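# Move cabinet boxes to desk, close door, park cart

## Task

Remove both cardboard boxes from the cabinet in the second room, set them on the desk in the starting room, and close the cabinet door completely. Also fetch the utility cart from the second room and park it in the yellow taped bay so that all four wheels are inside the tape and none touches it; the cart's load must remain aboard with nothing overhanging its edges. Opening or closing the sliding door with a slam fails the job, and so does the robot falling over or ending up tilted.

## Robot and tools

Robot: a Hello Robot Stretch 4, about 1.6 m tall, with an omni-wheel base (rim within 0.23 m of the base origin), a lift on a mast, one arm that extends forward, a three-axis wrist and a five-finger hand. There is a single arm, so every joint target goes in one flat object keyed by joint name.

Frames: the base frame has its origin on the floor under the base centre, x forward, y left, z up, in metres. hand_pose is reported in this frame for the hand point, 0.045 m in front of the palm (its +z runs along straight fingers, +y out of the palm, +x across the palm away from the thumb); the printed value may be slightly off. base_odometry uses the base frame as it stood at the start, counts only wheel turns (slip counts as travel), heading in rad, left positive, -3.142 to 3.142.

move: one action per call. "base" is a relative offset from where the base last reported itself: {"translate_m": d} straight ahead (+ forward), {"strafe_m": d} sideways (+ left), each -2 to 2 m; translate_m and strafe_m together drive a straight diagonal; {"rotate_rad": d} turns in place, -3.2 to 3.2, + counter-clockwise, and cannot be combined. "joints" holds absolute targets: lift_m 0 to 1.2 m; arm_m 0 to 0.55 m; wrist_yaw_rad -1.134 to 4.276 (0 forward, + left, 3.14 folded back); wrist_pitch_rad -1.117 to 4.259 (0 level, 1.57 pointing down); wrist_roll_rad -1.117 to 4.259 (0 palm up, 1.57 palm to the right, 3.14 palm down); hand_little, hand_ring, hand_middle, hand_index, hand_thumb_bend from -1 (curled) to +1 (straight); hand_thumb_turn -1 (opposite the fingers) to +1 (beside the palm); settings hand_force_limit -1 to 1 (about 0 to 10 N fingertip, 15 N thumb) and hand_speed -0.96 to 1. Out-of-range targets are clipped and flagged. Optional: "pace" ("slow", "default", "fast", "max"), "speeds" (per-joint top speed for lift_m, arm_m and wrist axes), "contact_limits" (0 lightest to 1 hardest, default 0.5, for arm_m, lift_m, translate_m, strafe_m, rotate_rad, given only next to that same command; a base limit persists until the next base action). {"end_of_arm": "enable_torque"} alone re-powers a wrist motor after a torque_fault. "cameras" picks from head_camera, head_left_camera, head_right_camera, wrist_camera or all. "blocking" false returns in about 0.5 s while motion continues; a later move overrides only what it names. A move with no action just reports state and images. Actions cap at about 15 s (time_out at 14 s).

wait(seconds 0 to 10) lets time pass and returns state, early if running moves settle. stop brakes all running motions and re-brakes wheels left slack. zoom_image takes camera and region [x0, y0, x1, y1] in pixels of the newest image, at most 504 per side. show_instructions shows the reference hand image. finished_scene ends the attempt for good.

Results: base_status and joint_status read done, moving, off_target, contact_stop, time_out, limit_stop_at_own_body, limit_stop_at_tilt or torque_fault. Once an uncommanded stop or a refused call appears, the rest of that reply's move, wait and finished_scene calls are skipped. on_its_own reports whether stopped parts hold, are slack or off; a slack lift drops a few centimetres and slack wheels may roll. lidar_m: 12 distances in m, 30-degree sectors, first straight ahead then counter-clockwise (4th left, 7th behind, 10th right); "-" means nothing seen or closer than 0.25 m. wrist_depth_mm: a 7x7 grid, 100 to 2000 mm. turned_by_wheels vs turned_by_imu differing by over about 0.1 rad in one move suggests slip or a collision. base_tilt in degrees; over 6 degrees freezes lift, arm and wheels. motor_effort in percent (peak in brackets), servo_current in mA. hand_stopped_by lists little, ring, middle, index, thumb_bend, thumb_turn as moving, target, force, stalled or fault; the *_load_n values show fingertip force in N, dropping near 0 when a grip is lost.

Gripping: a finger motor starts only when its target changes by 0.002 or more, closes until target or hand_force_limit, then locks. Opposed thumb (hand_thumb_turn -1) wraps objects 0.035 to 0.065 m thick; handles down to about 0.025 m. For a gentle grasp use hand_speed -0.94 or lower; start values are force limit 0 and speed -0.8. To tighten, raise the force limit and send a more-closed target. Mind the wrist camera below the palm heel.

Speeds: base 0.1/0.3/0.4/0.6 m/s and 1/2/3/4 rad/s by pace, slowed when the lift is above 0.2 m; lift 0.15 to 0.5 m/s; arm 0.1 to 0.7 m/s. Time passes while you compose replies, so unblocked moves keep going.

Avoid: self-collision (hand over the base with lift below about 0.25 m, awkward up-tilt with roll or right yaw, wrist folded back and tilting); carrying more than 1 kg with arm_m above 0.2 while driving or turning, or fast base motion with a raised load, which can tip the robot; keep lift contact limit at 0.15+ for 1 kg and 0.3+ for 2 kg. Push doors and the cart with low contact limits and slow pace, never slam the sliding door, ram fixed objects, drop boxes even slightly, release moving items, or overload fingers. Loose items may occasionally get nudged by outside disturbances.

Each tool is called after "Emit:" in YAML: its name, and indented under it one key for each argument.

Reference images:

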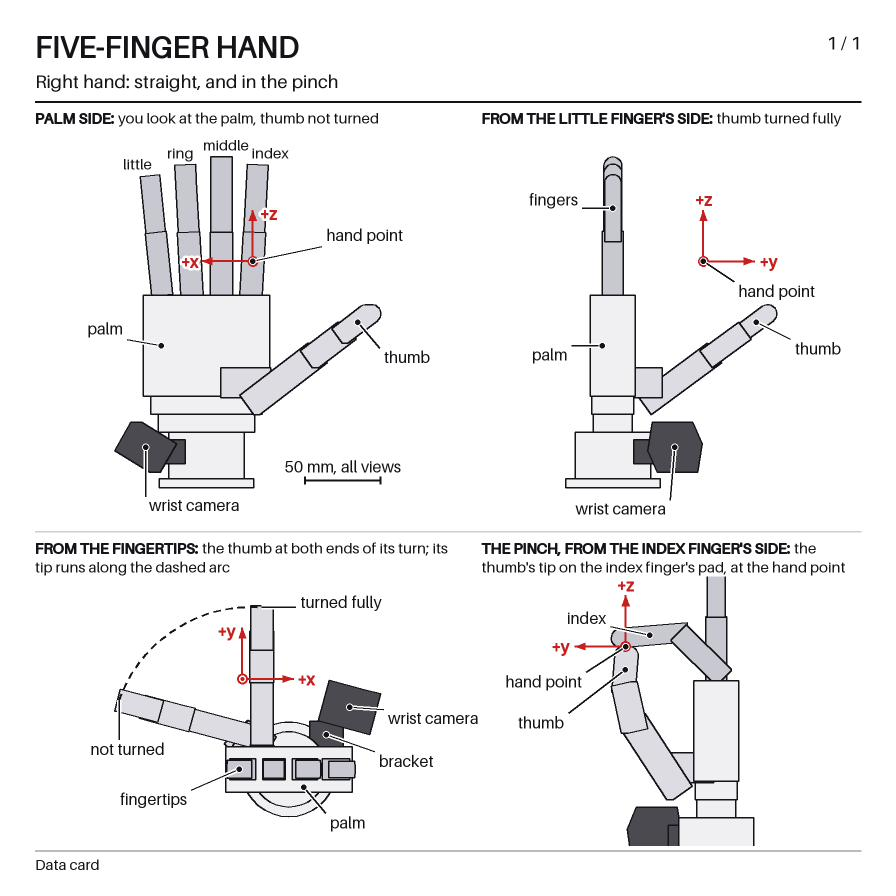

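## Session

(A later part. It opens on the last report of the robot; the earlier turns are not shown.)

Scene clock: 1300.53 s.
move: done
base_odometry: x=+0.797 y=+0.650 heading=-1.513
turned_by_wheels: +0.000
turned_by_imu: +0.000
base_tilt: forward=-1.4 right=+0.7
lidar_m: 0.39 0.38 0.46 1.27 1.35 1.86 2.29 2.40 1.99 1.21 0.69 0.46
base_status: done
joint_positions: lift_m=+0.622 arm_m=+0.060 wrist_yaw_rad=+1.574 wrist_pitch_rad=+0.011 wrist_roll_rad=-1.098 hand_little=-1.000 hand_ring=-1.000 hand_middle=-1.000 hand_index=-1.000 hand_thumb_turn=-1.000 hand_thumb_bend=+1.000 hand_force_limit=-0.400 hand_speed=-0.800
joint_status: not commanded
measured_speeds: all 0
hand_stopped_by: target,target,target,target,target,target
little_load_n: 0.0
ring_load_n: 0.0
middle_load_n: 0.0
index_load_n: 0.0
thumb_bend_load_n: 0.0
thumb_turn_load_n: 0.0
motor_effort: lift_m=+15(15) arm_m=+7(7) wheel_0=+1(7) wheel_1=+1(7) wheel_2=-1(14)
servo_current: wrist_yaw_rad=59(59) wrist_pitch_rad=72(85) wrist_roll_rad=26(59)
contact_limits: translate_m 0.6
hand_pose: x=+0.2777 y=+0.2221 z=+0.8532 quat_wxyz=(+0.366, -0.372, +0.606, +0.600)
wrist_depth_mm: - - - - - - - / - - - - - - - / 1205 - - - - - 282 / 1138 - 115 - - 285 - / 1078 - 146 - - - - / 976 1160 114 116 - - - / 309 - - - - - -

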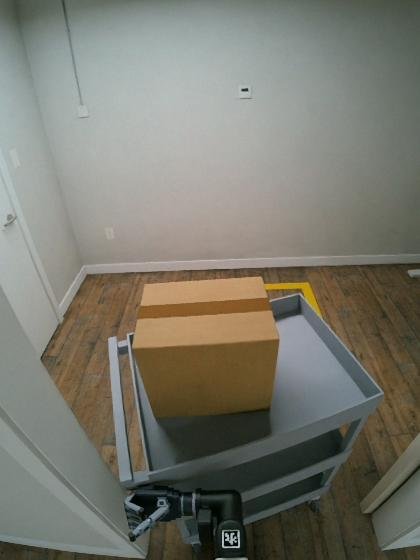

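Emit:
move:
  base: {"translate_m": 0.12}
  pace: "slow"
  contact_limits: {"translate_m": 0.6}
  cameras: ["head_camera"]

Emit:
zoom_image:
  camera: "head_camera"
  region: [0, 200, 420, 560]

Scene clock: 1304.33 s.
move: done
base_odometry: x=+0.804 y=+0.530 heading=-1.513
turned_by_wheels: +0.000
turned_by_imu: +0.000
base_tilt: forward=-1.3 right=+0.8
lidar_m: 0.37 0.38 0.38 0.83 1.36 1.85 2.40 2.52 2.04 0.78 0.64 0.47
base_status: done
joint_positions: lift_m=+0.622 arm_m=+0.060 wrist_yaw_rad=+1.574 wrist_pitch_rad=+0.011 wrist_roll_rad=-1.098 hand_little=-1.000 hand_ring=-1.000 hand_middle=-1.000 hand_index=-1.000 hand_thumb_turn=-1.000 hand_thumb_bend=+1.000 hand_force_limit=-0.400 hand_speed=-0.800
joint_status: not commanded
measured_speeds: all 0
hand_stopped_by: target,target,target,target,target,target
little_load_n: 0.0
ring_load_n: 0.0
middle_load_n: 0.0
index_load_n: 0.0
thumb_bend_load_n: 0.0
thumb_turn_load_n: 0.0
motor_effort: lift_m=+15(15) arm_m=+7(7) wheel_0=+3(7) wheel_1=+1(7) wheel_2=-2(10)
servo_current: wrist_yaw_rad=59(59) wrist_pitch_rad=78(91) wrist_roll_rad=39(52)
contact_limits: translate_m 0.6
hand_pose: x=+0.2777 y=+0.2222 z=+0.8532 quat_wxyz=(+0.366, -0.372, +0.606, +0.600)
wrist_depth_mm: - - - - - 282 - / - - - - - - - / 1205 - 290 - - - - / 1078 - 115 - - 283 - / - - 146 - - - - / - - 114 116 - - - / - - - - - 120 -

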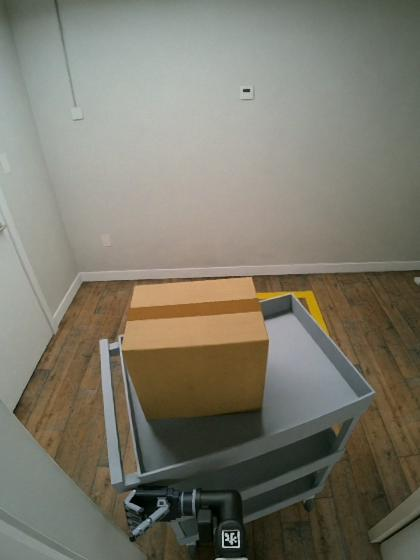

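Scaled by 1.200 from the camera's image (finer frame: 1200x1600).

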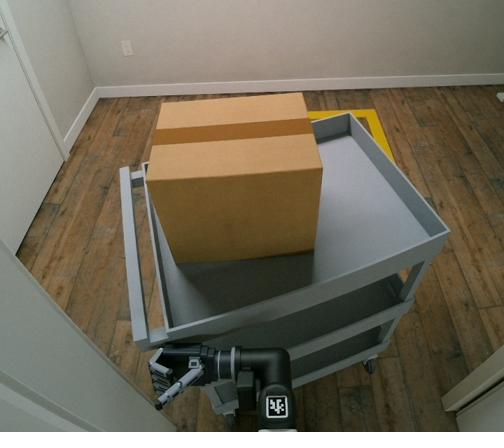

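Emit:
move:
  base: {"translate_m": -0.02}
  pace: "slow"

Emit:
move:
  base: {"strafe_m": 0.035}
  pace: "slow"

Emit:
move:
  base: {"translate_m": 0.17}
  pace: "slow"
  contact_limits: {"translate_m": 0.6}
  cameras: ["head_camera", "head_left_camera"]

Emit:
zoom_image:
  camera: "head_camera"
  region: [0, 200, 420, 560]

Scene clock: 1307.27 s.
move: done
base_odometry: x=+0.803 y=+0.550 heading=-1.513
turned_by_wheels: +0.000
turned_by_imu: -0.001
base_tilt: forward=-1.3 right=+0.6
lidar_m: 0.40 0.40 0.39 0.90 1.35 1.84 2.38 2.51 2.04 0.86 0.63 0.49
base_status: done
joint_positions: lift_m=+0.622 arm_m=+0.060 wrist_yaw_rad=+1.572 wrist_pitch_rad=+0.011 wrist_roll_rad=-1.098 hand_little=-1.000 hand_ring=-1.000 hand_middle=-1.000 hand_index=-1.000 hand_thumb_turn=-1.000 hand_thumb_bend=+1.000 hand_force_limit=-0.400 hand_speed=-0.800
joint_status: not commanded
measured_speeds: all 0
hand_stopped_by: target,target,target,target,target,target
little_load_n: 0.0
ring_load_n: 0.0
middle_load_n: 0.0
index_load_n: 0.5
thumb_bend_load_n: 0.0
thumb_turn_load_n: -0.5
motor_effort: lift_m=+15(15) arm_m=+7(7) wheel_0=-2(4) wheel_1=-2(4) wheel_2=+1(6)
servo_current: wrist_yaw_rad=46(59) wrist_pitch_rad=72(98) wrist_roll_rad=33(59)
hand_pose: x=+0.2780 y=+0.2221 z=+0.8532 quat_wxyz=(+0.367, -0.372, +0.606, +0.600)
wrist_depth_mm: - - - - - 281 - / - - - - - - - / 1182 - - - - - - / 1138 294 120 - - - - / 298 - 146 - - - - / - - 114 116 - - - / - - - - - - -
pictures: none

Scene clock: 1308.67 s.
move: done
base_odometry: x=+0.837 y=+0.552 heading=-1.513
turned_by_wheels: +0.000
turned_by_imu: +0.001
base_tilt: forward=-1.3 right=+0.8
lidar_m: 0.39 0.38 0.37 0.92 1.29 1.80 2.38 2.53 2.08 0.86 0.67 0.48
base_status: done
joint_positions: lift_m=+0.622 arm_m=+0.060 wrist_yaw_rad=+1.572 wrist_pitch_rad=+0.011 wrist_roll_rad=-1.098 hand_little=-1.000 hand_ring=-1.000 hand_middle=-1.000 hand_index=-1.000 hand_thumb_turn=-1.000 hand_thumb_bend=+1.000 hand_force_limit=-0.400 hand_speed=-0.800
joint_status: not commanded
measured_speeds: all 0
hand_stopped_by: target,target,target,target,target,target
little_load_n: 0.0
ring_load_n: 0.0
middle_load_n: 0.5
index_load_n: 0.0
thumb_bend_load_n: 0.0
thumb_turn_load_n: -0.5
motor_effort: lift_m=+15(15) arm_m=+7(7) wheel_0=+0(6) wheel_1=+0(4) wheel_2=+1(7)
servo_current: wrist_yaw_rad=52(59) wrist_pitch_rad=59(104) wrist_roll_rad=46(59)
hand_pose: x=+0.2780 y=+0.2221 z=+0.8532 quat_wxyz=(+0.367, -0.372, +0.606, +0.600)
wrist_depth_mm: - - - - - 247 - / - - - - - - - / 1182 - 256 - - - - / 1098 257 115 - - - - / 263 - 146 - - - - / - - 114 116 - - - / - - - - - - -
pictures: none

Scene clock: 1311.67 s.
move: done
base_odometry: x=+0.847 y=+0.382 heading=-1.513
turned_by_wheels: +0.000
turned_by_imu: -0.002
base_tilt: forward=-1.3 right=+0.7
lidar_m: 0.37 0.38 0.31 0.30 1.30 1.80 2.55 2.68 2.15 0.62 0.64 0.44
base_status: done
joint_positions: lift_m=+0.622 arm_m=+0.060 wrist_yaw_rad=+1.575 wrist_pitch_rad=+0.010 wrist_roll_rad=-1.098 hand_little=-1.000 hand_ring=-1.000 hand_middle=-1.000 hand_index=-1.000 hand_thumb_turn=-1.000 hand_thumb_bend=+1.000 hand_force_limit=-0.400 hand_speed=-0.800
joint_status: not commanded
measured_speeds: all 0
hand_stopped_by: target,target,target,target,target,target
little_load_n: 0.0
ring_load_n: 0.0
middle_load_n: 0.0
index_load_n: 0.0
thumb_bend_load_n: 0.0
thumb_turn_load_n: -0.5
motor_effort: lift_m=+14(15) arm_m=+7(7) wheel_0=+0(7) wheel_1=+1(6) wheel_2=+0(11)
servo_current: wrist_yaw_rad=46(65) wrist_pitch_rad=72(85) wrist_roll_rad=39(59)
contact_limits: translate_m 0.6
hand_pose: x=+0.2775 y=+0.2222 z=+0.8532 quat_wxyz=(+0.366, -0.372, +0.606, +0.601)
wrist_depth_mm: - - - 245 - - - / - - - - - - - / - - - - - - - / - - 115 - - - - / - - 146 - - - - / 991 1182 114 116 - - - / 891 - - - - 122 -

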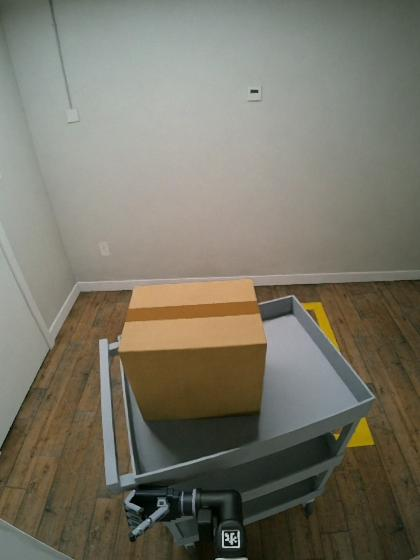

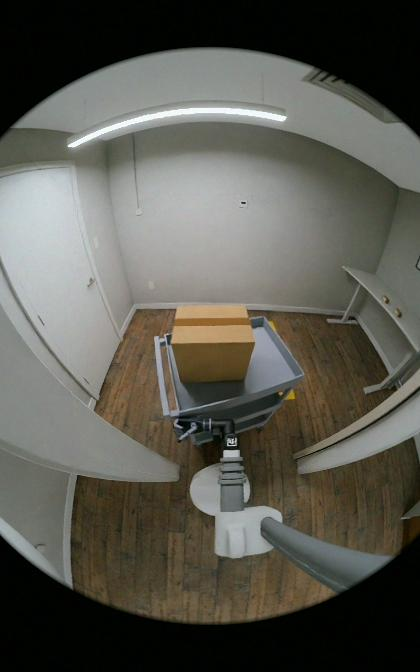

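Scaled by 1.200 from the camera's image (finer frame: 1200x1600).

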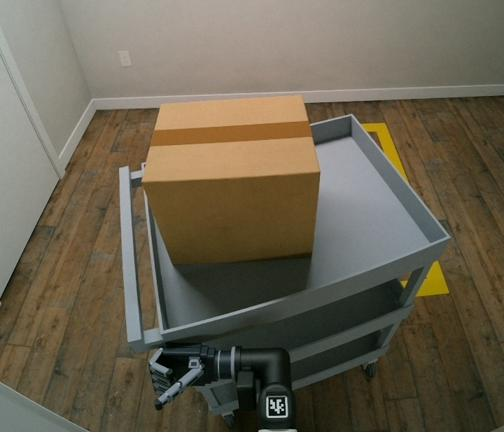

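Emit:
move:
  base: {"translate_m": -0.06}
  pace: "slow"

Emit:
move:
  base: {"strafe_m": -0.13}
  joints: {"wrist_yaw_rad": 1.83}
  pace: "slow"

Emit:
move:
  base: {"translate_m": 0.3}
  pace: "slow"
  contact_limits: {"translate_m": 0.6}
  cameras: ["head_camera"]

Emit:
zoom_image:
  camera: "head_camera"
  region: [0, 200, 420, 560]

Scene clock: 1321.47 s.
move: done
base_odometry: x=+0.844 y=+0.442 heading=-1.513
turned_by_wheels: +0.000
turned_by_imu: +0.001
base_tilt: forward=-1.4 right=+0.6
lidar_m: 0.43 0.43 0.31 0.47 1.31 1.79 2.49 2.62 2.13 0.64 0.65 0.51
base_status: done
joint_positions: lift_m=+0.622 arm_m=+0.060 wrist_yaw_rad=+1.572 wrist_pitch_rad=+0.010 wrist_roll_rad=-1.098 hand_little=-1.000 hand_ring=-1.000 hand_middle=-1.000 hand_index=-1.000 hand_thumb_turn=-1.000 hand_thumb_bend=+1.000 hand_force_limit=-0.400 hand_speed=-0.800
joint_status: not commanded
measured_speeds: all 0
hand_stopped_by: target,target,target,target,target,target
little_load_n: 0.0
ring_load_n: 0.0
middle_load_n: 0.0
index_load_n: 0.0
thumb_bend_load_n: 0.0
thumb_turn_load_n: 0.0
motor_effort: lift_m=+14(15) arm_m=+7(7) wheel_0=-2(4) wheel_1=+0(4) wheel_2=+1(8)
servo_current: wrist_yaw_rad=52(59) wrist_pitch_rad=65(91) wrist_roll_rad=20(59)
hand_pose: x=+0.2780 y=+0.2221 z=+0.8532 quat_wxyz=(+0.367, -0.371, +0.606, +0.600)
wrist_depth_mm: - 255 - - - - - / - - - - - - - / - - - - - - - / - - 120 - - - - / - - 146 - - - - / 976 1182 114 116 - - - / 904 - - - - - -
pictures: none

Scene clock: 1323.93 s.
move: done
base_odometry: x=+0.714 y=+0.434 heading=-1.513
turned_by_wheels: +0.000
turned_by_imu: +0.000
base_tilt: forward=-1.4 right=+0.6
lidar_m: 0.47 0.46 0.44 0.43 1.44 1.98 2.48 2.63 2.00 0.53 0.51 0.56
base_status: done
joint_positions: lift_m=+0.622 arm_m=+0.060 wrist_yaw_rad=+1.828 wrist_pitch_rad=+0.010 wrist_roll_rad=-1.098 hand_little=-1.000 hand_ring=-1.000 hand_middle=-1.000 hand_index=-1.000 hand_thumb_turn=-1.000 hand_thumb_bend=+1.000 hand_force_limit=-0.400 hand_speed=-0.800
joint_status: all done
measured_speeds: all 0
hand_stopped_by: target,target,target,target,target,target
little_load_n: 0.0
ring_load_n: 0.0
middle_load_n: 0.0
index_load_n: 0.0
thumb_bend_load_n: 0.0
thumb_turn_load_n: 0.0
motor_effort: lift_m=+15(15) arm_m=+6(7) wheel_0=+1(6) wheel_1=-1(5) wheel_2=-1(7)
servo_current: wrist_yaw_rad=46(65) wrist_pitch_rad=65(85) wrist_roll_rad=39(59)
hand_pose: x=+0.2205 y=+0.2269 z=+0.8532 quat_wxyz=(+0.287, -0.446, +0.554, +0.642)
wrist_depth_mm: 1499 - - - - - - / 1366 - - - - - - / 1281 - - - - - - / 1160 1464 120 - - - - / 1025 - 146 - - - - / - - 114 117 - - - / - - - - - - -
pictures: none

Scene clock: 1328.20 s.
move: done
base_odometry: x=+0.731 y=+0.135 heading=-1.513
turned_by_wheels: +0.000
turned_by_imu: +0.002
base_tilt: forward=-1.4 right=+0.7
lidar_m: 0.34 0.34 0.38 0.42 0.45 1.98 2.79 2.52 0.53 0.46 1.66 0.40
base_status: done
joint_positions: lift_m=+0.622 arm_m=+0.060 wrist_yaw_rad=+1.833 wrist_pitch_rad=+0.009 wrist_roll_rad=-1.099 hand_little=-1.000 hand_ring=-1.000 hand_middle=-1.000 hand_index=-1.000 hand_thumb_turn=-1.000 hand_thumb_bend=+1.000 hand_force_limit=-0.400 hand_speed=-0.800
joint_status: not commanded
measured_speeds: all 0
hand_stopped_by: target,target,target,target,target,target
little_load_n: 0.0
ring_load_n: 0.0
middle_load_n: 0.0
index_load_n: 0.0
thumb_bend_load_n: 0.0
thumb_turn_load_n: -0.5
motor_effort: lift_m=+15(15) arm_m=+6(7) wheel_0=+1(8) wheel_1=+2(11) wheel_2=-1(13)
servo_current: wrist_yaw_rad=52(65) wrist_pitch_rad=72(91) wrist_roll_rad=20(59)
contact_limits: translate_m 0.6
hand_pose: x=+0.2193 y=+0.2267 z=+0.8536 quat_wxyz=(+0.286, -0.447, +0.552, +0.643)
wrist_depth_mm: 1464 - - - - - - / - - - - - - - / - - - - - - - / - - 115 - - - - / - - 146 - - - - / 1008 1182 114 116 - - - / 891 - - - - 118 -

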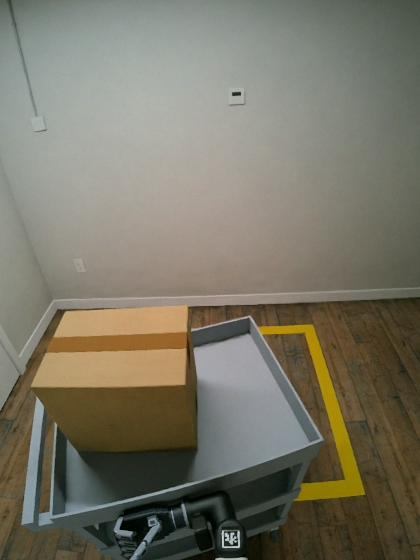

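Scaled by 1.200 from the camera's image (finer frame: 1200x1600).

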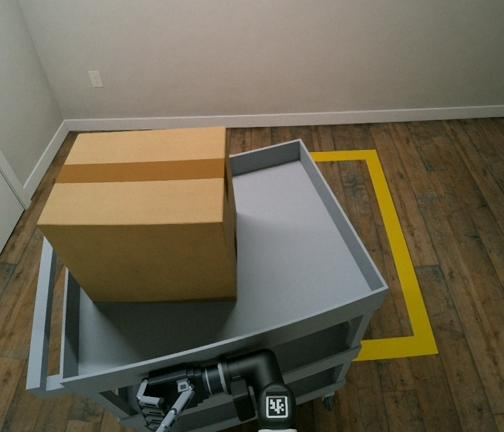

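Emit:
move:
  base: {"translate_m": 0.3, "strafe_m": 0.05}
  pace: "slow"
  contact_limits: {"translate_m": 0.6}
  cameras: ["head_camera"]

Emit:
zoom_image:
  camera: "head_camera"
  region: [0, 200, 420, 560]

Scene clock: 1335.03 s.
move: done
base_odometry: x=+0.799 y=-0.161 heading=-1.513
turned_by_wheels: +0.000
turned_by_imu: -0.002
base_tilt: forward=-1.4 right=+0.9
lidar_m: 0.33 0.33 0.38 1.30 0.52 0.55 3.13 2.68 0.61 1.20 1.73 0.40
base_status: done
joint_positions: lift_m=+0.622 arm_m=+0.060 wrist_yaw_rad=+1.834 wrist_pitch_rad=+0.009 wrist_roll_rad=-1.099 hand_little=-1.000 hand_ring=-1.000 hand_middle=-1.000 hand_index=-1.000 hand_thumb_turn=-1.000 hand_thumb_bend=+1.000 hand_force_limit=-0.400 hand_speed=-0.800
joint_status: not commanded
measured_speeds: all 0
hand_stopped_by: target,target,target,target,target,target
little_load_n: 0.0
ring_load_n: 0.0
middle_load_n: 0.0
index_load_n: 0.0
thumb_bend_load_n: 0.0
thumb_turn_load_n: 0.0
motor_effort: lift_m=+15(15) arm_m=+7(7) wheel_0=+1(6) wheel_1=+1(8) wheel_2=-1(11)
servo_current: wrist_yaw_rad=59(65) wrist_pitch_rad=65(91) wrist_roll_rad=39(65)
contact_limits: translate_m 0.6
hand_pose: x=+0.2190 y=+0.2267 z=+0.8536 quat_wxyz=(+0.285, -0.447, +0.552, +0.644)
wrist_depth_mm: - - - - - - - / - - - - - - - / - - - - - - - / 1098 - 115 - - 1182 - / 1078 1308 146 - - - - / 1008 1205 114 117 - - - / 891 - - - - 118 -

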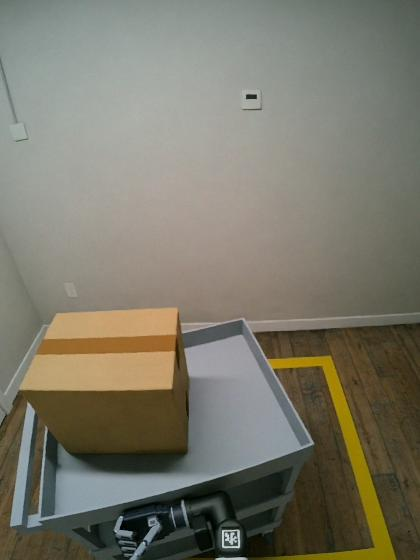

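Scaled by 1.200 from the camera's image (finer frame: 1200x1600).

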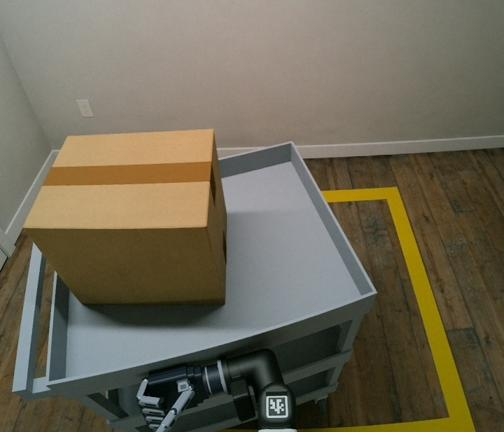

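Emit:
move:
  base: {"translate_m": 0.17, "strafe_m": 0.03}
  pace: "slow"
  contact_limits: {"translate_m": 0.6}
  cameras: ["head_camera", "head_left_camera"]

Emit:
zoom_image:
  camera: "head_camera"
  region: [0, 200, 420, 560]

Scene clock: 1340.60 s.
move: done
base_odometry: x=+0.839 y=-0.329 heading=-1.512
turned_by_wheels: +0.000
turned_by_imu: +0.001
base_tilt: forward=-1.3 right=+0.7
lidar_m: 0.33 0.33 0.38 1.24 0.74 0.62 3.31 0.86 0.75 1.68 1.74 0.40
base_status: done
joint_positions: lift_m=+0.622 arm_m=+0.060 wrist_yaw_rad=+1.834 wrist_pitch_rad=+0.009 wrist_roll_rad=-1.099 hand_little=-1.000 hand_ring=-1.000 hand_middle=-1.000 hand_index=-1.000 hand_thumb_turn=-1.000 hand_thumb_bend=+1.000 hand_force_limit=-0.400 hand_speed=-0.800
joint_status: not commanded
measured_speeds: all 0
hand_stopped_by: target,target,target,target,target,target
little_load_n: 0.0
ring_load_n: 0.0
middle_load_n: 0.0
index_load_n: 0.0
thumb_bend_load_n: 0.0
thumb_turn_load_n: 0.0
motor_effort: lift_m=+15(15) arm_m=+7(7) wheel_0=+2(6) wheel_1=+2(8) wheel_2=-1(12)
servo_current: wrist_yaw_rad=52(65) wrist_pitch_rad=52(85) wrist_roll_rad=13(52)
contact_limits: translate_m 0.6
hand_pose: x=+0.2190 y=+0.2267 z=+0.8536 quat_wxyz=(+0.285, -0.447, +0.552, +0.644)
wrist_depth_mm: - - - - - - - / - - - - - - - / 1138 - - - - 1182 - / 1182 - 115 - - - - / 1098 1308 146 - - - - / 1008 1205 114 117 - - - / 878 - - - - 118 -

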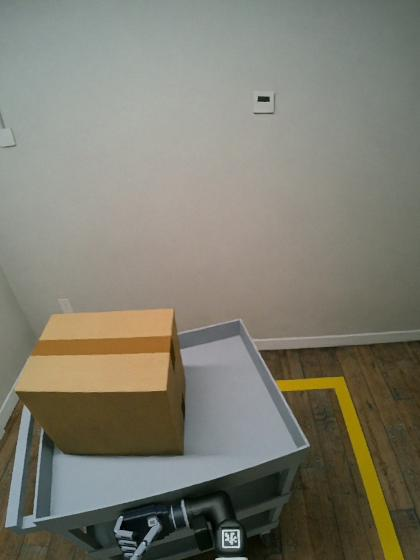

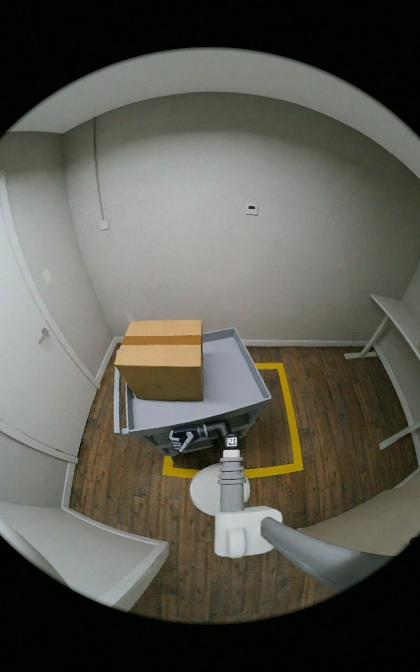

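Scaled by 1.200 from the camera's image (finer frame: 1200x1600).

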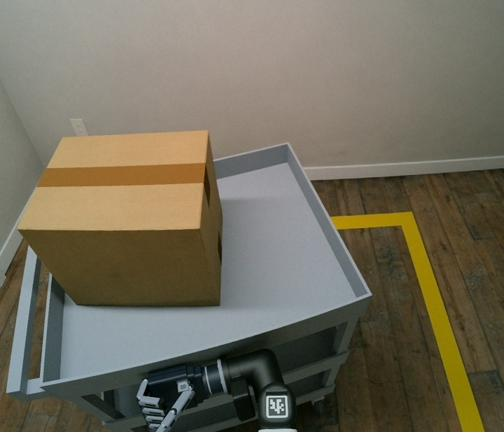

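Emit:
move:
  base: {"translate_m": -0.1}
  pace: "slow"

Emit:
move:
  joints: {"lift_m": 1.03, "wrist_yaw_rad": 1.57, "arm_m": 0.0}

Emit:
move:
  base: {"strafe_m": 0.88}

Emit:
move:
  base: {"rotate_rad": -1.594}
  pace: "slow"
  cameras: ["head_camera", "head_left_camera"]

Scene clock: 1344.93 s.
move: done
base_odometry: x=+0.833 y=-0.229 heading=-1.512
turned_by_wheels: +0.000
turned_by_imu: +0.000
base_tilt: forward=-1.4 right=+0.7
lidar_m: 0.42 0.42 0.51 1.25 0.59 0.52 3.19 2.81 0.70 1.47 1.75 0.50
base_status: done
joint_positions: lift_m=+0.622 arm_m=+0.060 wrist_yaw_rad=+1.832 wrist_pitch_rad=+0.009 wrist_roll_rad=-1.099 hand_little=-1.000 hand_ring=-1.000 hand_middle=-1.000 hand_index=-1.000 hand_thumb_turn=-1.000 hand_thumb_bend=+1.000 hand_force_limit=-0.400 hand_speed=-0.800
joint_status: not commanded
measured_speeds: all 0
hand_stopped_by: target,target,target,target,target,target
little_load_n: 0.0
ring_load_n: 0.0
middle_load_n: 0.0
index_load_n: 0.0
thumb_bend_load_n: 0.0
thumb_turn_load_n: 0.0
motor_effort: lift_m=+15(15) arm_m=+6(7) wheel_0=+0(5) wheel_1=-1(5) wheel_2=-1(10)
servo_current: wrist_yaw_rad=52(59) wrist_pitch_rad=72(91) wrist_roll_rad=33(52)
hand_pose: x=+0.2194 y=+0.2267 z=+0.8536 quat_wxyz=(+0.286, -0.447, +0.552, +0.643)
wrist_depth_mm: - - - - - - - / - - - - - - - / - - - - - - - / 1138 - 115 - - - - / 1098 - 146 - - - - / 991 1182 114 116 - - - / 904 - - - - - -
pictures: none

Scene clock: 1347.57 s.
move: done
base_odometry: x=+0.833 y=-0.229 heading=-1.512
turned_by_wheels: +0.000
turned_by_imu: +0.000
base_tilt: forward=-1.4 right=+0.7
lidar_m: 0.43 0.43 0.48 1.25 0.57 0.54 3.20 2.81 0.67 1.47 1.75 0.50
base_status: not commanded
joint_positions: lift_m=+1.030 arm_m=+0.000 wrist_yaw_rad=+1.572 wrist_pitch_rad=+0.009 wrist_roll_rad=-1.099 hand_little=-1.000 hand_ring=-1.000 hand_middle=-1.000 hand_index=-1.000 hand_thumb_turn=-1.000 hand_thumb_bend=+1.000 hand_force_limit=-0.400 hand_speed=-0.800
joint_status: all done
measured_speeds: all 0
hand_stopped_by: target,target,target,target,target,target
little_load_n: 0.0
ring_load_n: 0.0
middle_load_n: 0.0
index_load_n: 0.0
thumb_bend_load_n: 0.0
thumb_turn_load_n: -0.5
motor_effort: lift_m=+27(32) arm_m=-7(11) wheel_0=+0(1) wheel_1=-1(2) wheel_2=-1(1)
servo_current: wrist_yaw_rad=39(85) wrist_pitch_rad=59(85) wrist_roll_rad=46(72)
hand_pose: x=+0.2188 y=+0.2220 z=+1.2606 quat_wxyz=(+0.367, -0.371, +0.605, +0.601)
wrist_depth_mm: - - - - - - - / - - - - - - - / - - - - - - - / - - 115 116 - - - / - 1205 146 - - - - / - - 114 117 - - 1182 / - - - - - - -
pictures: none

Scene clock: 1351.83 s.
move: done
base_odometry: x=+1.711 y=-0.178 heading=-1.512
turned_by_wheels: +0.000
turned_by_imu: +0.001
base_tilt: forward=-1.4 right=+0.7
lidar_m: 1.58 0.56 0.38 0.37 0.43 0.42 0.40 0.42 0.63 1.49 0.52 0.55
base_status: done
joint_positions: lift_m=+1.030 arm_m=+0.000 wrist_yaw_rad=+1.572 wrist_pitch_rad=+0.009 wrist_roll_rad=-1.099 hand_little=-1.000 hand_ring=-1.000 hand_middle=-1.000 hand_index=-1.000 hand_thumb_turn=-1.000 hand_thumb_bend=+1.000 hand_force_limit=-0.400 hand_speed=-0.800
joint_status: not commanded
measured_speeds: all 0
hand_stopped_by: target,target,target,target,target,target
little_load_n: 0.0
ring_load_n: 0.0
middle_load_n: 0.0
index_load_n: 0.0
thumb_bend_load_n: 0.0
thumb_turn_load_n: -0.5
motor_effort: lift_m=+25(27) arm_m=-7(7) wheel_0=+2(9) wheel_1=-1(9) wheel_2=-1(9)
servo_current: wrist_yaw_rad=59(65) wrist_pitch_rad=65(85) wrist_roll_rad=46(72)
hand_pose: x=+0.2188 y=+0.2220 z=+1.2607 quat_wxyz=(+0.367, -0.371, +0.606, +0.601)
wrist_depth_mm: - - - 330 329 336 334 / - - 336 332 342 340 336 / 343 338 347 345 - 340 340 / 342 351 120 116 - 342 340 / 355 353 146 - - 342 340 / 357 357 114 116 - 345 342 / 357 - - - - 347 343
pictures: none

Scene clock: 1354.70 s.
move: done
base_odometry: x=+1.712 y=-0.178 heading=-3.106
turned_by_wheels: -1.594
turned_by_imu: -1.571
base_tilt: forward=-1.4 right=+0.7
lidar_m: 1.49 0.53 0.56 1.58 0.58 0.40 0.39 0.43 0.44 0.40 0.42 0.58
base_status: done
joint_positions: lift_m=+1.030 arm_m=+0.000 wrist_yaw_rad=+1.572 wrist_pitch_rad=+0.009 wrist_roll_rad=-1.099 hand_little=-1.000 hand_ring=-1.000 hand_middle=-1.000 hand_index=-1.000 hand_thumb_turn=-1.000 hand_thumb_bend=+1.000 hand_force_limit=-0.400 hand_speed=-0.800
joint_status: not commanded
measured_speeds: all 0
hand_stopped_by: target,target,target,target,target,target
little_load_n: 0.0
ring_load_n: 0.0
middle_load_n: 0.0
index_load_n: 0.0
thumb_bend_load_n: -0.5
thumb_turn_load_n: 0.0
motor_effort: lift_m=+25(26) arm_m=-7(7) wheel_0=+2(5) wheel_1=+1(5) wheel_2=-1(9)
servo_current: wrist_yaw_rad=52(59) wrist_pitch_rad=46(85) wrist_roll_rad=33(59)
hand_pose: x=+0.2189 y=+0.2220 z=+1.2607 quat_wxyz=(+0.367, -0.371, +0.606, +0.601)
wrist_depth_mm: 831 - - 1430 - - - / - - - - - - - / - - - - - - - / - - 115 - - - - / 1464 - 146 - - - - / 1430 - 114 117 - - - / 1308 - - - - - -

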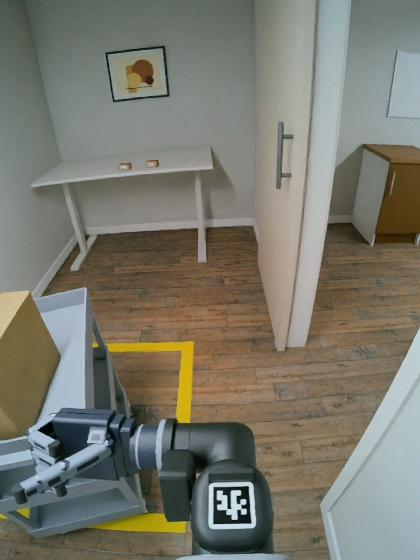

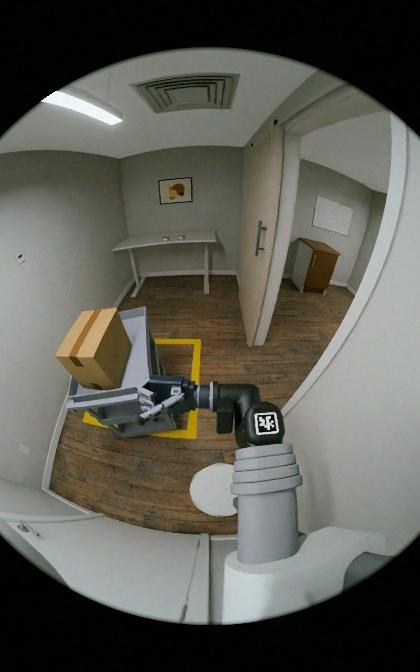

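Emit:
move:
  base: {"strafe_m": 0.6, "translate_m": -0.02}
  cameras: ["head_camera", "head_left_camera"]

Emit:
zoom_image:
  camera: "head_camera"
  region: [0, 200, 420, 560]

Scene clock: 1359.37 s.
move: done
base_odometry: x=+1.753 y=-0.777 heading=-3.106
turned_by_wheels: +0.000
turned_by_imu: +0.001
base_tilt: forward=-1.4 right=+0.8
lidar_m: 0.32 0.32 1.04 0.99 0.59 0.38 0.37 0.39 0.55 0.98 1.05 0.42
base_status: done
joint_positions: lift_m=+1.030 arm_m=+0.000 wrist_yaw_rad=+1.572 wrist_pitch_rad=+0.009 wrist_roll_rad=-1.099 hand_little=-1.000 hand_ring=-1.000 hand_middle=-1.000 hand_index=-1.000 hand_thumb_turn=-1.000 hand_thumb_bend=+1.000 hand_force_limit=-0.400 hand_speed=-0.800
joint_status: not commanded
measured_speeds: all 0
hand_stopped_by: target,target,target,target,target,target
little_load_n: 0.0
ring_load_n: 0.0
middle_load_n: 0.0
index_load_n: 0.0
thumb_bend_load_n: 0.0
thumb_turn_load_n: -0.5
motor_effort: lift_m=+25(26) arm_m=-7(7) wheel_0=+0(9) wheel_1=-1(9) wheel_2=+2(9)
servo_current: wrist_yaw_rad=46(59) wrist_pitch_rad=65(85) wrist_roll_rad=39(59)
hand_pose: x=+0.2189 y=+0.2220 z=+1.2607 quat_wxyz=(+0.367, -0.371, +0.606, +0.601)
wrist_depth_mm: - - - - - - - / - - - - - - - / - - - - - - - / - - 115 - - - - / - - 146 - - - - / - - 114 117 - - - / - - - - - - -

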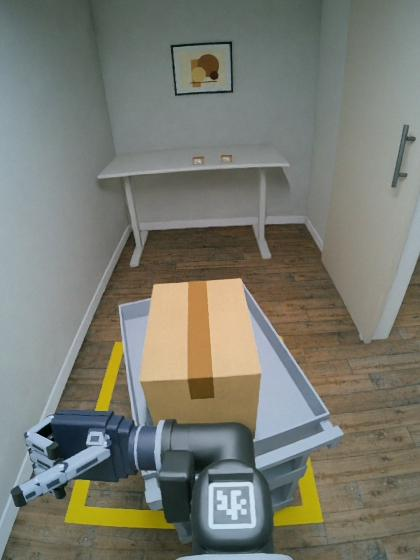

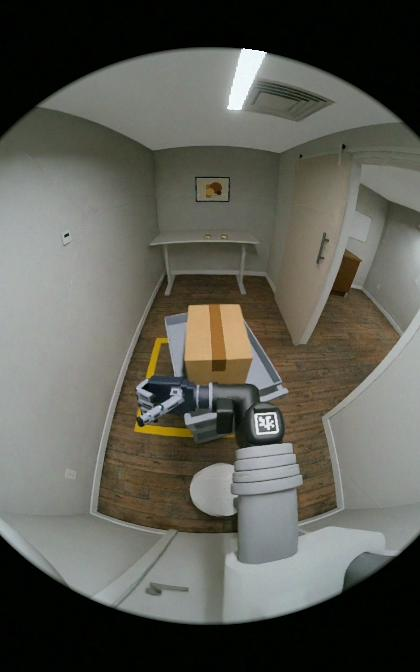

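Scaled by 1.200 from the camera's image (finer frame: 1200x1600).

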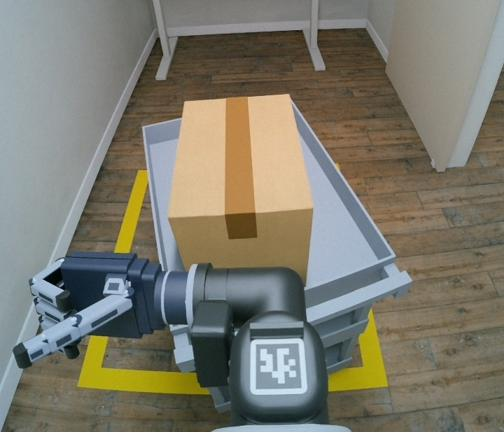

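Emit:
move:
  base: {"translate_m": -0.03}
  pace: "slow"

Emit:
move:
  joints: {"lift_m": 0.634}

Emit:
move:
  base: {"translate_m": 0.2}
  pace: "slow"
  contact_limits: {"translate_m": 0.6}
  cameras: ["head_camera"]

Emit:
zoom_image:
  camera: "head_camera"
  region: [0, 200, 420, 560]

Scene clock: 1363.03 s.
move: done
base_odometry: x=+1.783 y=-0.776 heading=-3.107
turned_by_wheels: +0.000
turned_by_imu: -0.001
base_tilt: forward=-1.4 right=+0.7
lidar_m: 0.36 0.34 1.03 0.98 0.50 0.33 0.33 0.37 0.52 1.00 1.04 0.45
base_status: done
joint_positions: lift_m=+1.030 arm_m=+0.000 wrist_yaw_rad=+1.572 wrist_pitch_rad=+0.009 wrist_roll_rad=-1.099 hand_little=-1.000 hand_ring=-1.000 hand_middle=-1.000 hand_index=-1.000 hand_thumb_turn=-1.000 hand_thumb_bend=+1.000 hand_force_limit=-0.400 hand_speed=-0.800
joint_status: not commanded
measured_speeds: all 0
hand_stopped_by: target,target,target,target,target,target
little_load_n: 0.0
ring_load_n: 0.0
middle_load_n: 0.0
index_load_n: 0.0
thumb_bend_load_n: 0.0
thumb_turn_load_n: 0.0
motor_effort: lift_m=+25(25) arm_m=-7(7) wheel_0=-2(5) wheel_1=-2(4) wheel_2=-1(10)
servo_current: wrist_yaw_rad=46(59) wrist_pitch_rad=59(78) wrist_roll_rad=52(59)
hand_pose: x=+0.2189 y=+0.2220 z=+1.2607 quat_wxyz=(+0.367, -0.371, +0.606, +0.601)
wrist_depth_mm: - - - - - - - / - - - - - - - / - - - - - - - / - - 115 - - - - / - - 146 - - - - / - - 114 117 - - - / - - - - - - -
pictures: none

Scene clock: 1365.63 s.
move: done
base_odometry: x=+1.783 y=-0.776 heading=-3.107
turned_by_wheels: +0.000
turned_by_imu: +0.000
base_tilt: forward=-1.5 right=+0.8
lidar_m: 0.35 0.36 1.04 0.98 0.51 0.33 0.34 0.36 0.51 1.00 1.04 0.42
base_status: not commanded
joint_positions: lift_m=+0.634 arm_m=+0.000 wrist_yaw_rad=+1.572 wrist_pitch_rad=+0.009 wrist_roll_rad=-1.099 hand_little=-1.000 hand_ring=-1.000 hand_middle=-1.000 hand_index=-1.000 hand_thumb_turn=-1.000 hand_thumb_bend=+1.000 hand_force_limit=-0.400 hand_speed=-0.800
joint_status: all done
measured_speeds: all 0
hand_stopped_by: target,target,target,target,target,target
little_load_n: 0.0
ring_load_n: 0.0
middle_load_n: 0.0
index_load_n: 0.0
thumb_bend_load_n: 0.0
thumb_turn_load_n: 0.0
motor_effort: lift_m=+15(26) arm_m=-7(7) wheel_0=-2(3) wheel_1=-1(2) wheel_2=-1(1)
servo_current: wrist_yaw_rad=52(59) wrist_pitch_rad=59(85) wrist_roll_rad=39(59)
hand_pose: x=+0.2189 y=+0.2220 z=+0.8656 quat_wxyz=(+0.367, -0.371, +0.606, +0.601)
wrist_depth_mm: - - - - - - - / - - - - - - - / - 946 - - - - - / - - 115 - - - - / - - 146 - - - - / 931 - 114 116 - - - / 891 - - - - - -
pictures: none

Scene clock: 1368.93 s.
move: done
base_odometry: x=+1.583 y=-0.783 heading=-3.106
turned_by_wheels: +0.001
turned_by_imu: +0.003
base_tilt: forward=-1.5 right=+0.7
lidar_m: 0.34 0.36 1.03 0.98 0.82 0.52 0.54 0.57 0.84 1.00 1.03 0.36
base_status: done
joint_positions: lift_m=+0.634 arm_m=+0.000 wrist_yaw_rad=+1.573 wrist_pitch_rad=+0.009 wrist_roll_rad=-1.099 hand_little=-1.000 hand_ring=-1.000 hand_middle=-1.000 hand_index=-1.000 hand_thumb_turn=-1.000 hand_thumb_bend=+1.000 hand_force_limit=-0.400 hand_speed=-0.800
joint_status: not commanded
measured_speeds: all 0
hand_stopped_by: target,target,target,target,target,target
little_load_n: 0.0
ring_load_n: 0.0
middle_load_n: 0.0
index_load_n: 0.0
thumb_bend_load_n: 0.0
thumb_turn_load_n: -0.5
motor_effort: lift_m=+17(17) arm_m=+4(7) wheel_0=+3(13) wheel_1=+3(9) wheel_2=+1(12)
servo_current: wrist_yaw_rad=52(98) wrist_pitch_rad=65(78) wrist_roll_rad=26(52)
contact_limits: translate_m 0.6
hand_pose: x=+0.2181 y=+0.2220 z=+0.8654 quat_wxyz=(+0.367, -0.372, +0.605, +0.601)
wrist_depth_mm: - - - - - - - / - 931 - - - - - / - - - - - - - / - - 115 - - - - / - - 146 - - - - / 931 - 114 117 - - - / 878 - - - - - -

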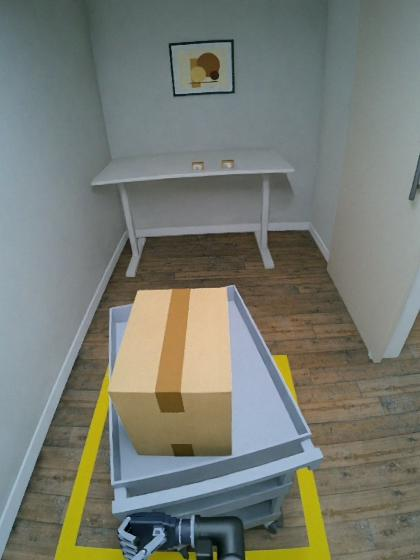

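Scaled by 1.200 from the camera's image (finer frame: 1200x1600).

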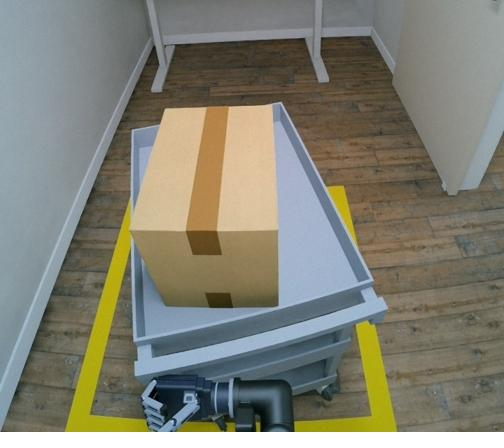

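Emit:
move:
  base: {"translate_m": 0.16}
  pace: "slow"
  contact_limits: {"translate_m": 0.6}
  cameras: ["head_camera"]

Emit:
zoom_image:
  camera: "head_camera"
  region: [0, 200, 420, 560]

Scene clock: 1373.37 s.
move: done
base_odometry: x=+1.423 y=-0.789 heading=-3.106
turned_by_wheels: +0.000
turned_by_imu: +0.000
base_tilt: forward=-1.2 right=+0.7
lidar_m: 0.32 0.36 0.39 0.98 1.04 0.70 0.69 0.74 1.04 0.98 3.49 0.35
base_status: done
joint_positions: lift_m=+0.634 arm_m=+0.000 wrist_yaw_rad=+1.576 wrist_pitch_rad=+0.009 wrist_roll_rad=-1.099 hand_little=-1.000 hand_ring=-1.000 hand_middle=-1.000 hand_index=-1.000 hand_thumb_turn=-1.000 hand_thumb_bend=+1.000 hand_force_limit=-0.400 hand_speed=-0.800
joint_status: not commanded
measured_speeds: all 0
hand_stopped_by: target,target,target,target,target,target
little_load_n: 0.0
ring_load_n: 0.0
middle_load_n: 0.0
index_load_n: 0.0
thumb_bend_load_n: 0.0
thumb_turn_load_n: -0.5
motor_effort: lift_m=+21(21) arm_m=+4(4) wheel_0=+3(9) wheel_1=+2(7) wheel_2=-1(10)
servo_current: wrist_yaw_rad=46(65) wrist_pitch_rad=72(98) wrist_roll_rad=26(65)
contact_limits: translate_m 0.6
hand_pose: x=+0.2175 y=+0.2222 z=+0.8650 quat_wxyz=(+0.366, -0.373, +0.605, +0.601)
wrist_depth_mm: 946 - - - - - - / - - - - - - - / - - - - - - - / - - 115 - - - - / - - 146 - - - - / 946 - 114 117 - - - / 891 - - - - - -

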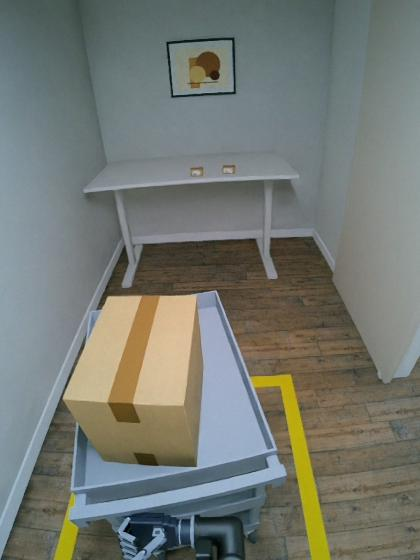

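Scaled by 1.200 from the camera's image (finer frame: 1200x1600).

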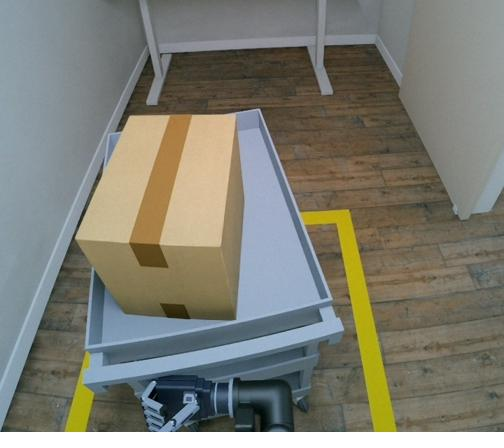

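Emit:
move:
  base: {"translate_m": -0.3}
  pace: "slow"

Emit:
move:
  joints: {"lift_m": 0.95}

Emit:
move:
  base: {"strafe_m": -0.55}
  cameras: ["all"]

Emit:
zoom_image:
  camera: "head_left_camera"
  region: [20, 280, 260, 480]

Emit:
zoom_image:
  camera: "head_camera"
  region: [0, 200, 300, 560]

Scene clock: 1379.23 s.
move: done
base_odometry: x=+1.723 y=-0.778 heading=-3.106
turned_by_wheels: +0.000
turned_by_imu: +0.002
base_tilt: forward=-1.3 right=+0.7
lidar_m: 0.59 0.61 1.04 0.98 0.62 0.38 0.40 0.41 0.61 0.99 1.04 1.70
base_status: done
joint_positions: lift_m=+0.634 arm_m=+0.000 wrist_yaw_rad=+1.572 wrist_pitch_rad=+0.009 wrist_roll_rad=-1.099 hand_little=-1.000 hand_ring=-1.000 hand_middle=-1.000 hand_index=-1.000 hand_thumb_turn=-1.000 hand_thumb_bend=+1.000 hand_force_limit=-0.400 hand_speed=-0.800
joint_status: not commanded
measured_speeds: all 0
hand_stopped_by: target,target,target,target,target,target
little_load_n: 0.0
ring_load_n: 0.0
middle_load_n: 0.0
index_load_n: 0.0
thumb_bend_load_n: 0.0
thumb_turn_load_n: 0.0
motor_effort: lift_m=+21(21) arm_m=+4(4) wheel_0=-1(4) wheel_1=-1(5) wheel_2=+1(10)
servo_current: wrist_yaw_rad=46(65) wrist_pitch_rad=46(85) wrist_roll_rad=39(59)
hand_pose: x=+0.2184 y=+0.2220 z=+0.8650 quat_wxyz=(+0.367, -0.371, +0.605, +0.600)
wrist_depth_mm: - - - - - - - / - - - - - - - / - 946 - - - - - / - - 115 - - - - / - - 146 - - - - / 946 - 114 116 - - - / 891 - - - - - -
pictures: none

Scene clock: 1381.57 s.
move: done
base_odometry: x=+1.723 y=-0.778 heading=-3.106
turned_by_wheels: +0.000
turned_by_imu: +0.000
base_tilt: forward=-1.4 right=+0.8
lidar_m: 0.58 0.58 1.03 0.98 0.62 0.39 0.40 0.43 0.60 0.99 1.05 1.71
base_status: not commanded
joint_positions: lift_m=+0.950 arm_m=+0.000 wrist_yaw_rad=+1.572 wrist_pitch_rad=+0.009 wrist_roll_rad=-1.099 hand_little=-1.000 hand_ring=-1.000 hand_middle=-1.000 hand_index=-1.000 hand_thumb_turn=-1.000 hand_thumb_bend=+1.000 hand_force_limit=-0.400 hand_speed=-0.800
joint_status: all done
measured_speeds: all 0
hand_stopped_by: target,target,target,target,target,target
little_load_n: 0.0
ring_load_n: 0.0
middle_load_n: 0.0
index_load_n: 0.0
thumb_bend_load_n: 0.0
thumb_turn_load_n: -0.5
motor_effort: lift_m=+27(31) arm_m=+4(4) wheel_0=-2(2) wheel_1=+0(1) wheel_2=+1(1)
servo_current: wrist_yaw_rad=52(59) wrist_pitch_rad=72(98) wrist_roll_rad=33(59)
hand_pose: x=+0.2184 y=+0.2220 z=+1.1805 quat_wxyz=(+0.367, -0.371, +0.605, +0.600)
wrist_depth_mm: - - - - - - - / - - - - - - - / - - - - - - - / - - 115 - - - - / - - 146 - - - - / - - 114 117 - - - / - - - - - - -
pictures: none

Scene clock: 1384.73 s.
move: done
base_odometry: x=+1.703 y=-0.229 heading=-3.106
turned_by_wheels: +0.000
turned_by_imu: -0.002
base_tilt: forward=-1.3 right=+0.8
lidar_m: 1.52 0.77 0.84 1.53 0.59 0.41 0.38 0.43 0.46 0.44 0.48 0.62
base_status: done
joint_positions: lift_m=+0.950 arm_m=+0.000 wrist_yaw_rad=+1.572 wrist_pitch_rad=+0.009 wrist_roll_rad=-1.099 hand_little=-1.000 hand_ring=-1.000 hand_middle=-1.000 hand_index=-1.000 hand_thumb_turn=-1.000 hand_thumb_bend=+1.000 hand_force_limit=-0.400 hand_speed=-0.800
joint_status: not commanded
measured_speeds: all 0
hand_stopped_by: target,target,target,target,target,target
little_load_n: 0.0
ring_load_n: 0.0
middle_load_n: 0.0
index_load_n: 0.0
thumb_bend_load_n: 0.0
thumb_turn_load_n: 0.0
motor_effort: lift_m=+26(27) arm_m=+4(4) wheel_0=-1(10) wheel_1=+0(9) wheel_2=-1(5)
servo_current: wrist_yaw_rad=52(59) wrist_pitch_rad=59(98) wrist_roll_rad=26(59)
hand_pose: x=+0.2184 y=+0.2220 z=+1.1806 quat_wxyz=(+0.367, -0.371, +0.605, +0.600)
wrist_depth_mm: - - - - - - - / - - - - - - - / - - - - - - - / 1464 - 115 - - - - / 1430 - 146 - - - - / 1366 - 114 116 - - - / 1281 - - - - - -
pictures: head_camera, head_left_camera, head_right_camera, wrist_camera

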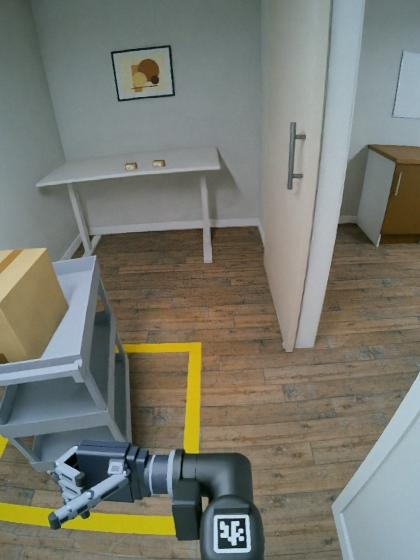

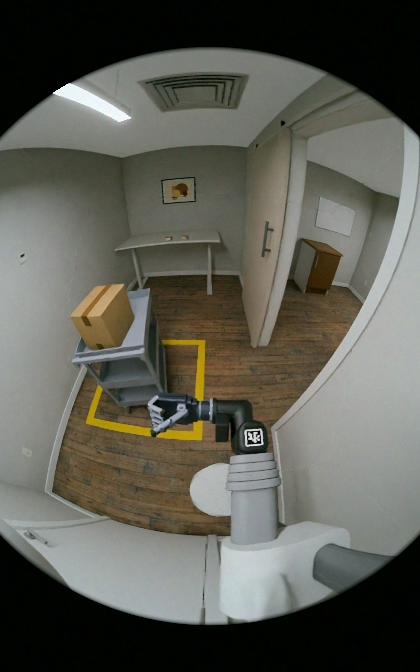

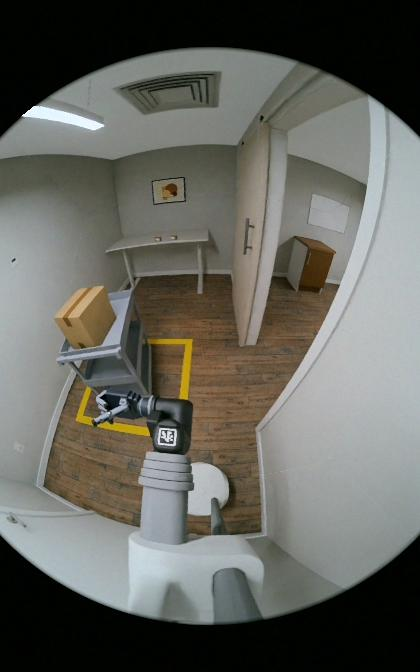

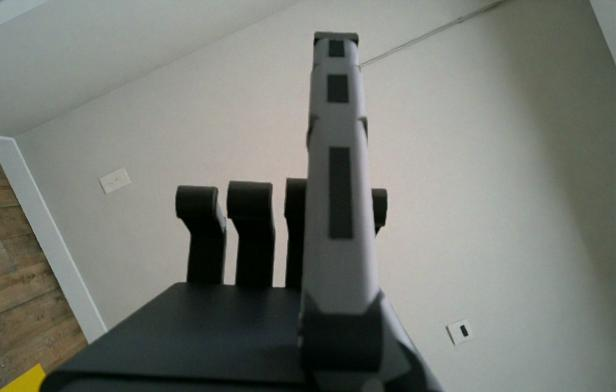

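Scaled by 2.100 from the camera's image (finer frame: 600x960).

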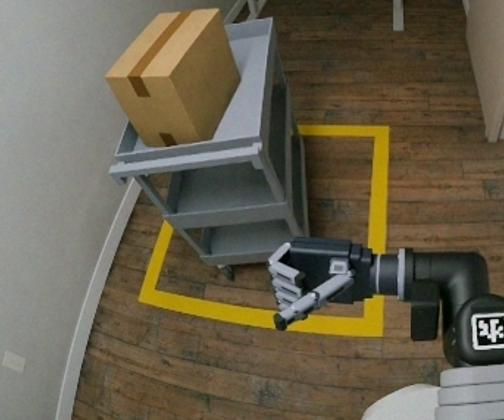

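Scaled by 1.400 from the camera's image (finer frame: 1200x1600).

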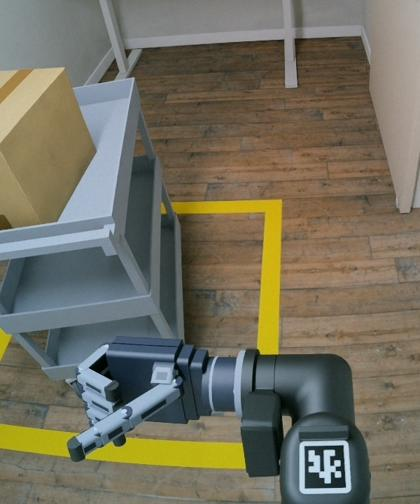

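Emit:
finished_scene:

The scene is finished: the task was done.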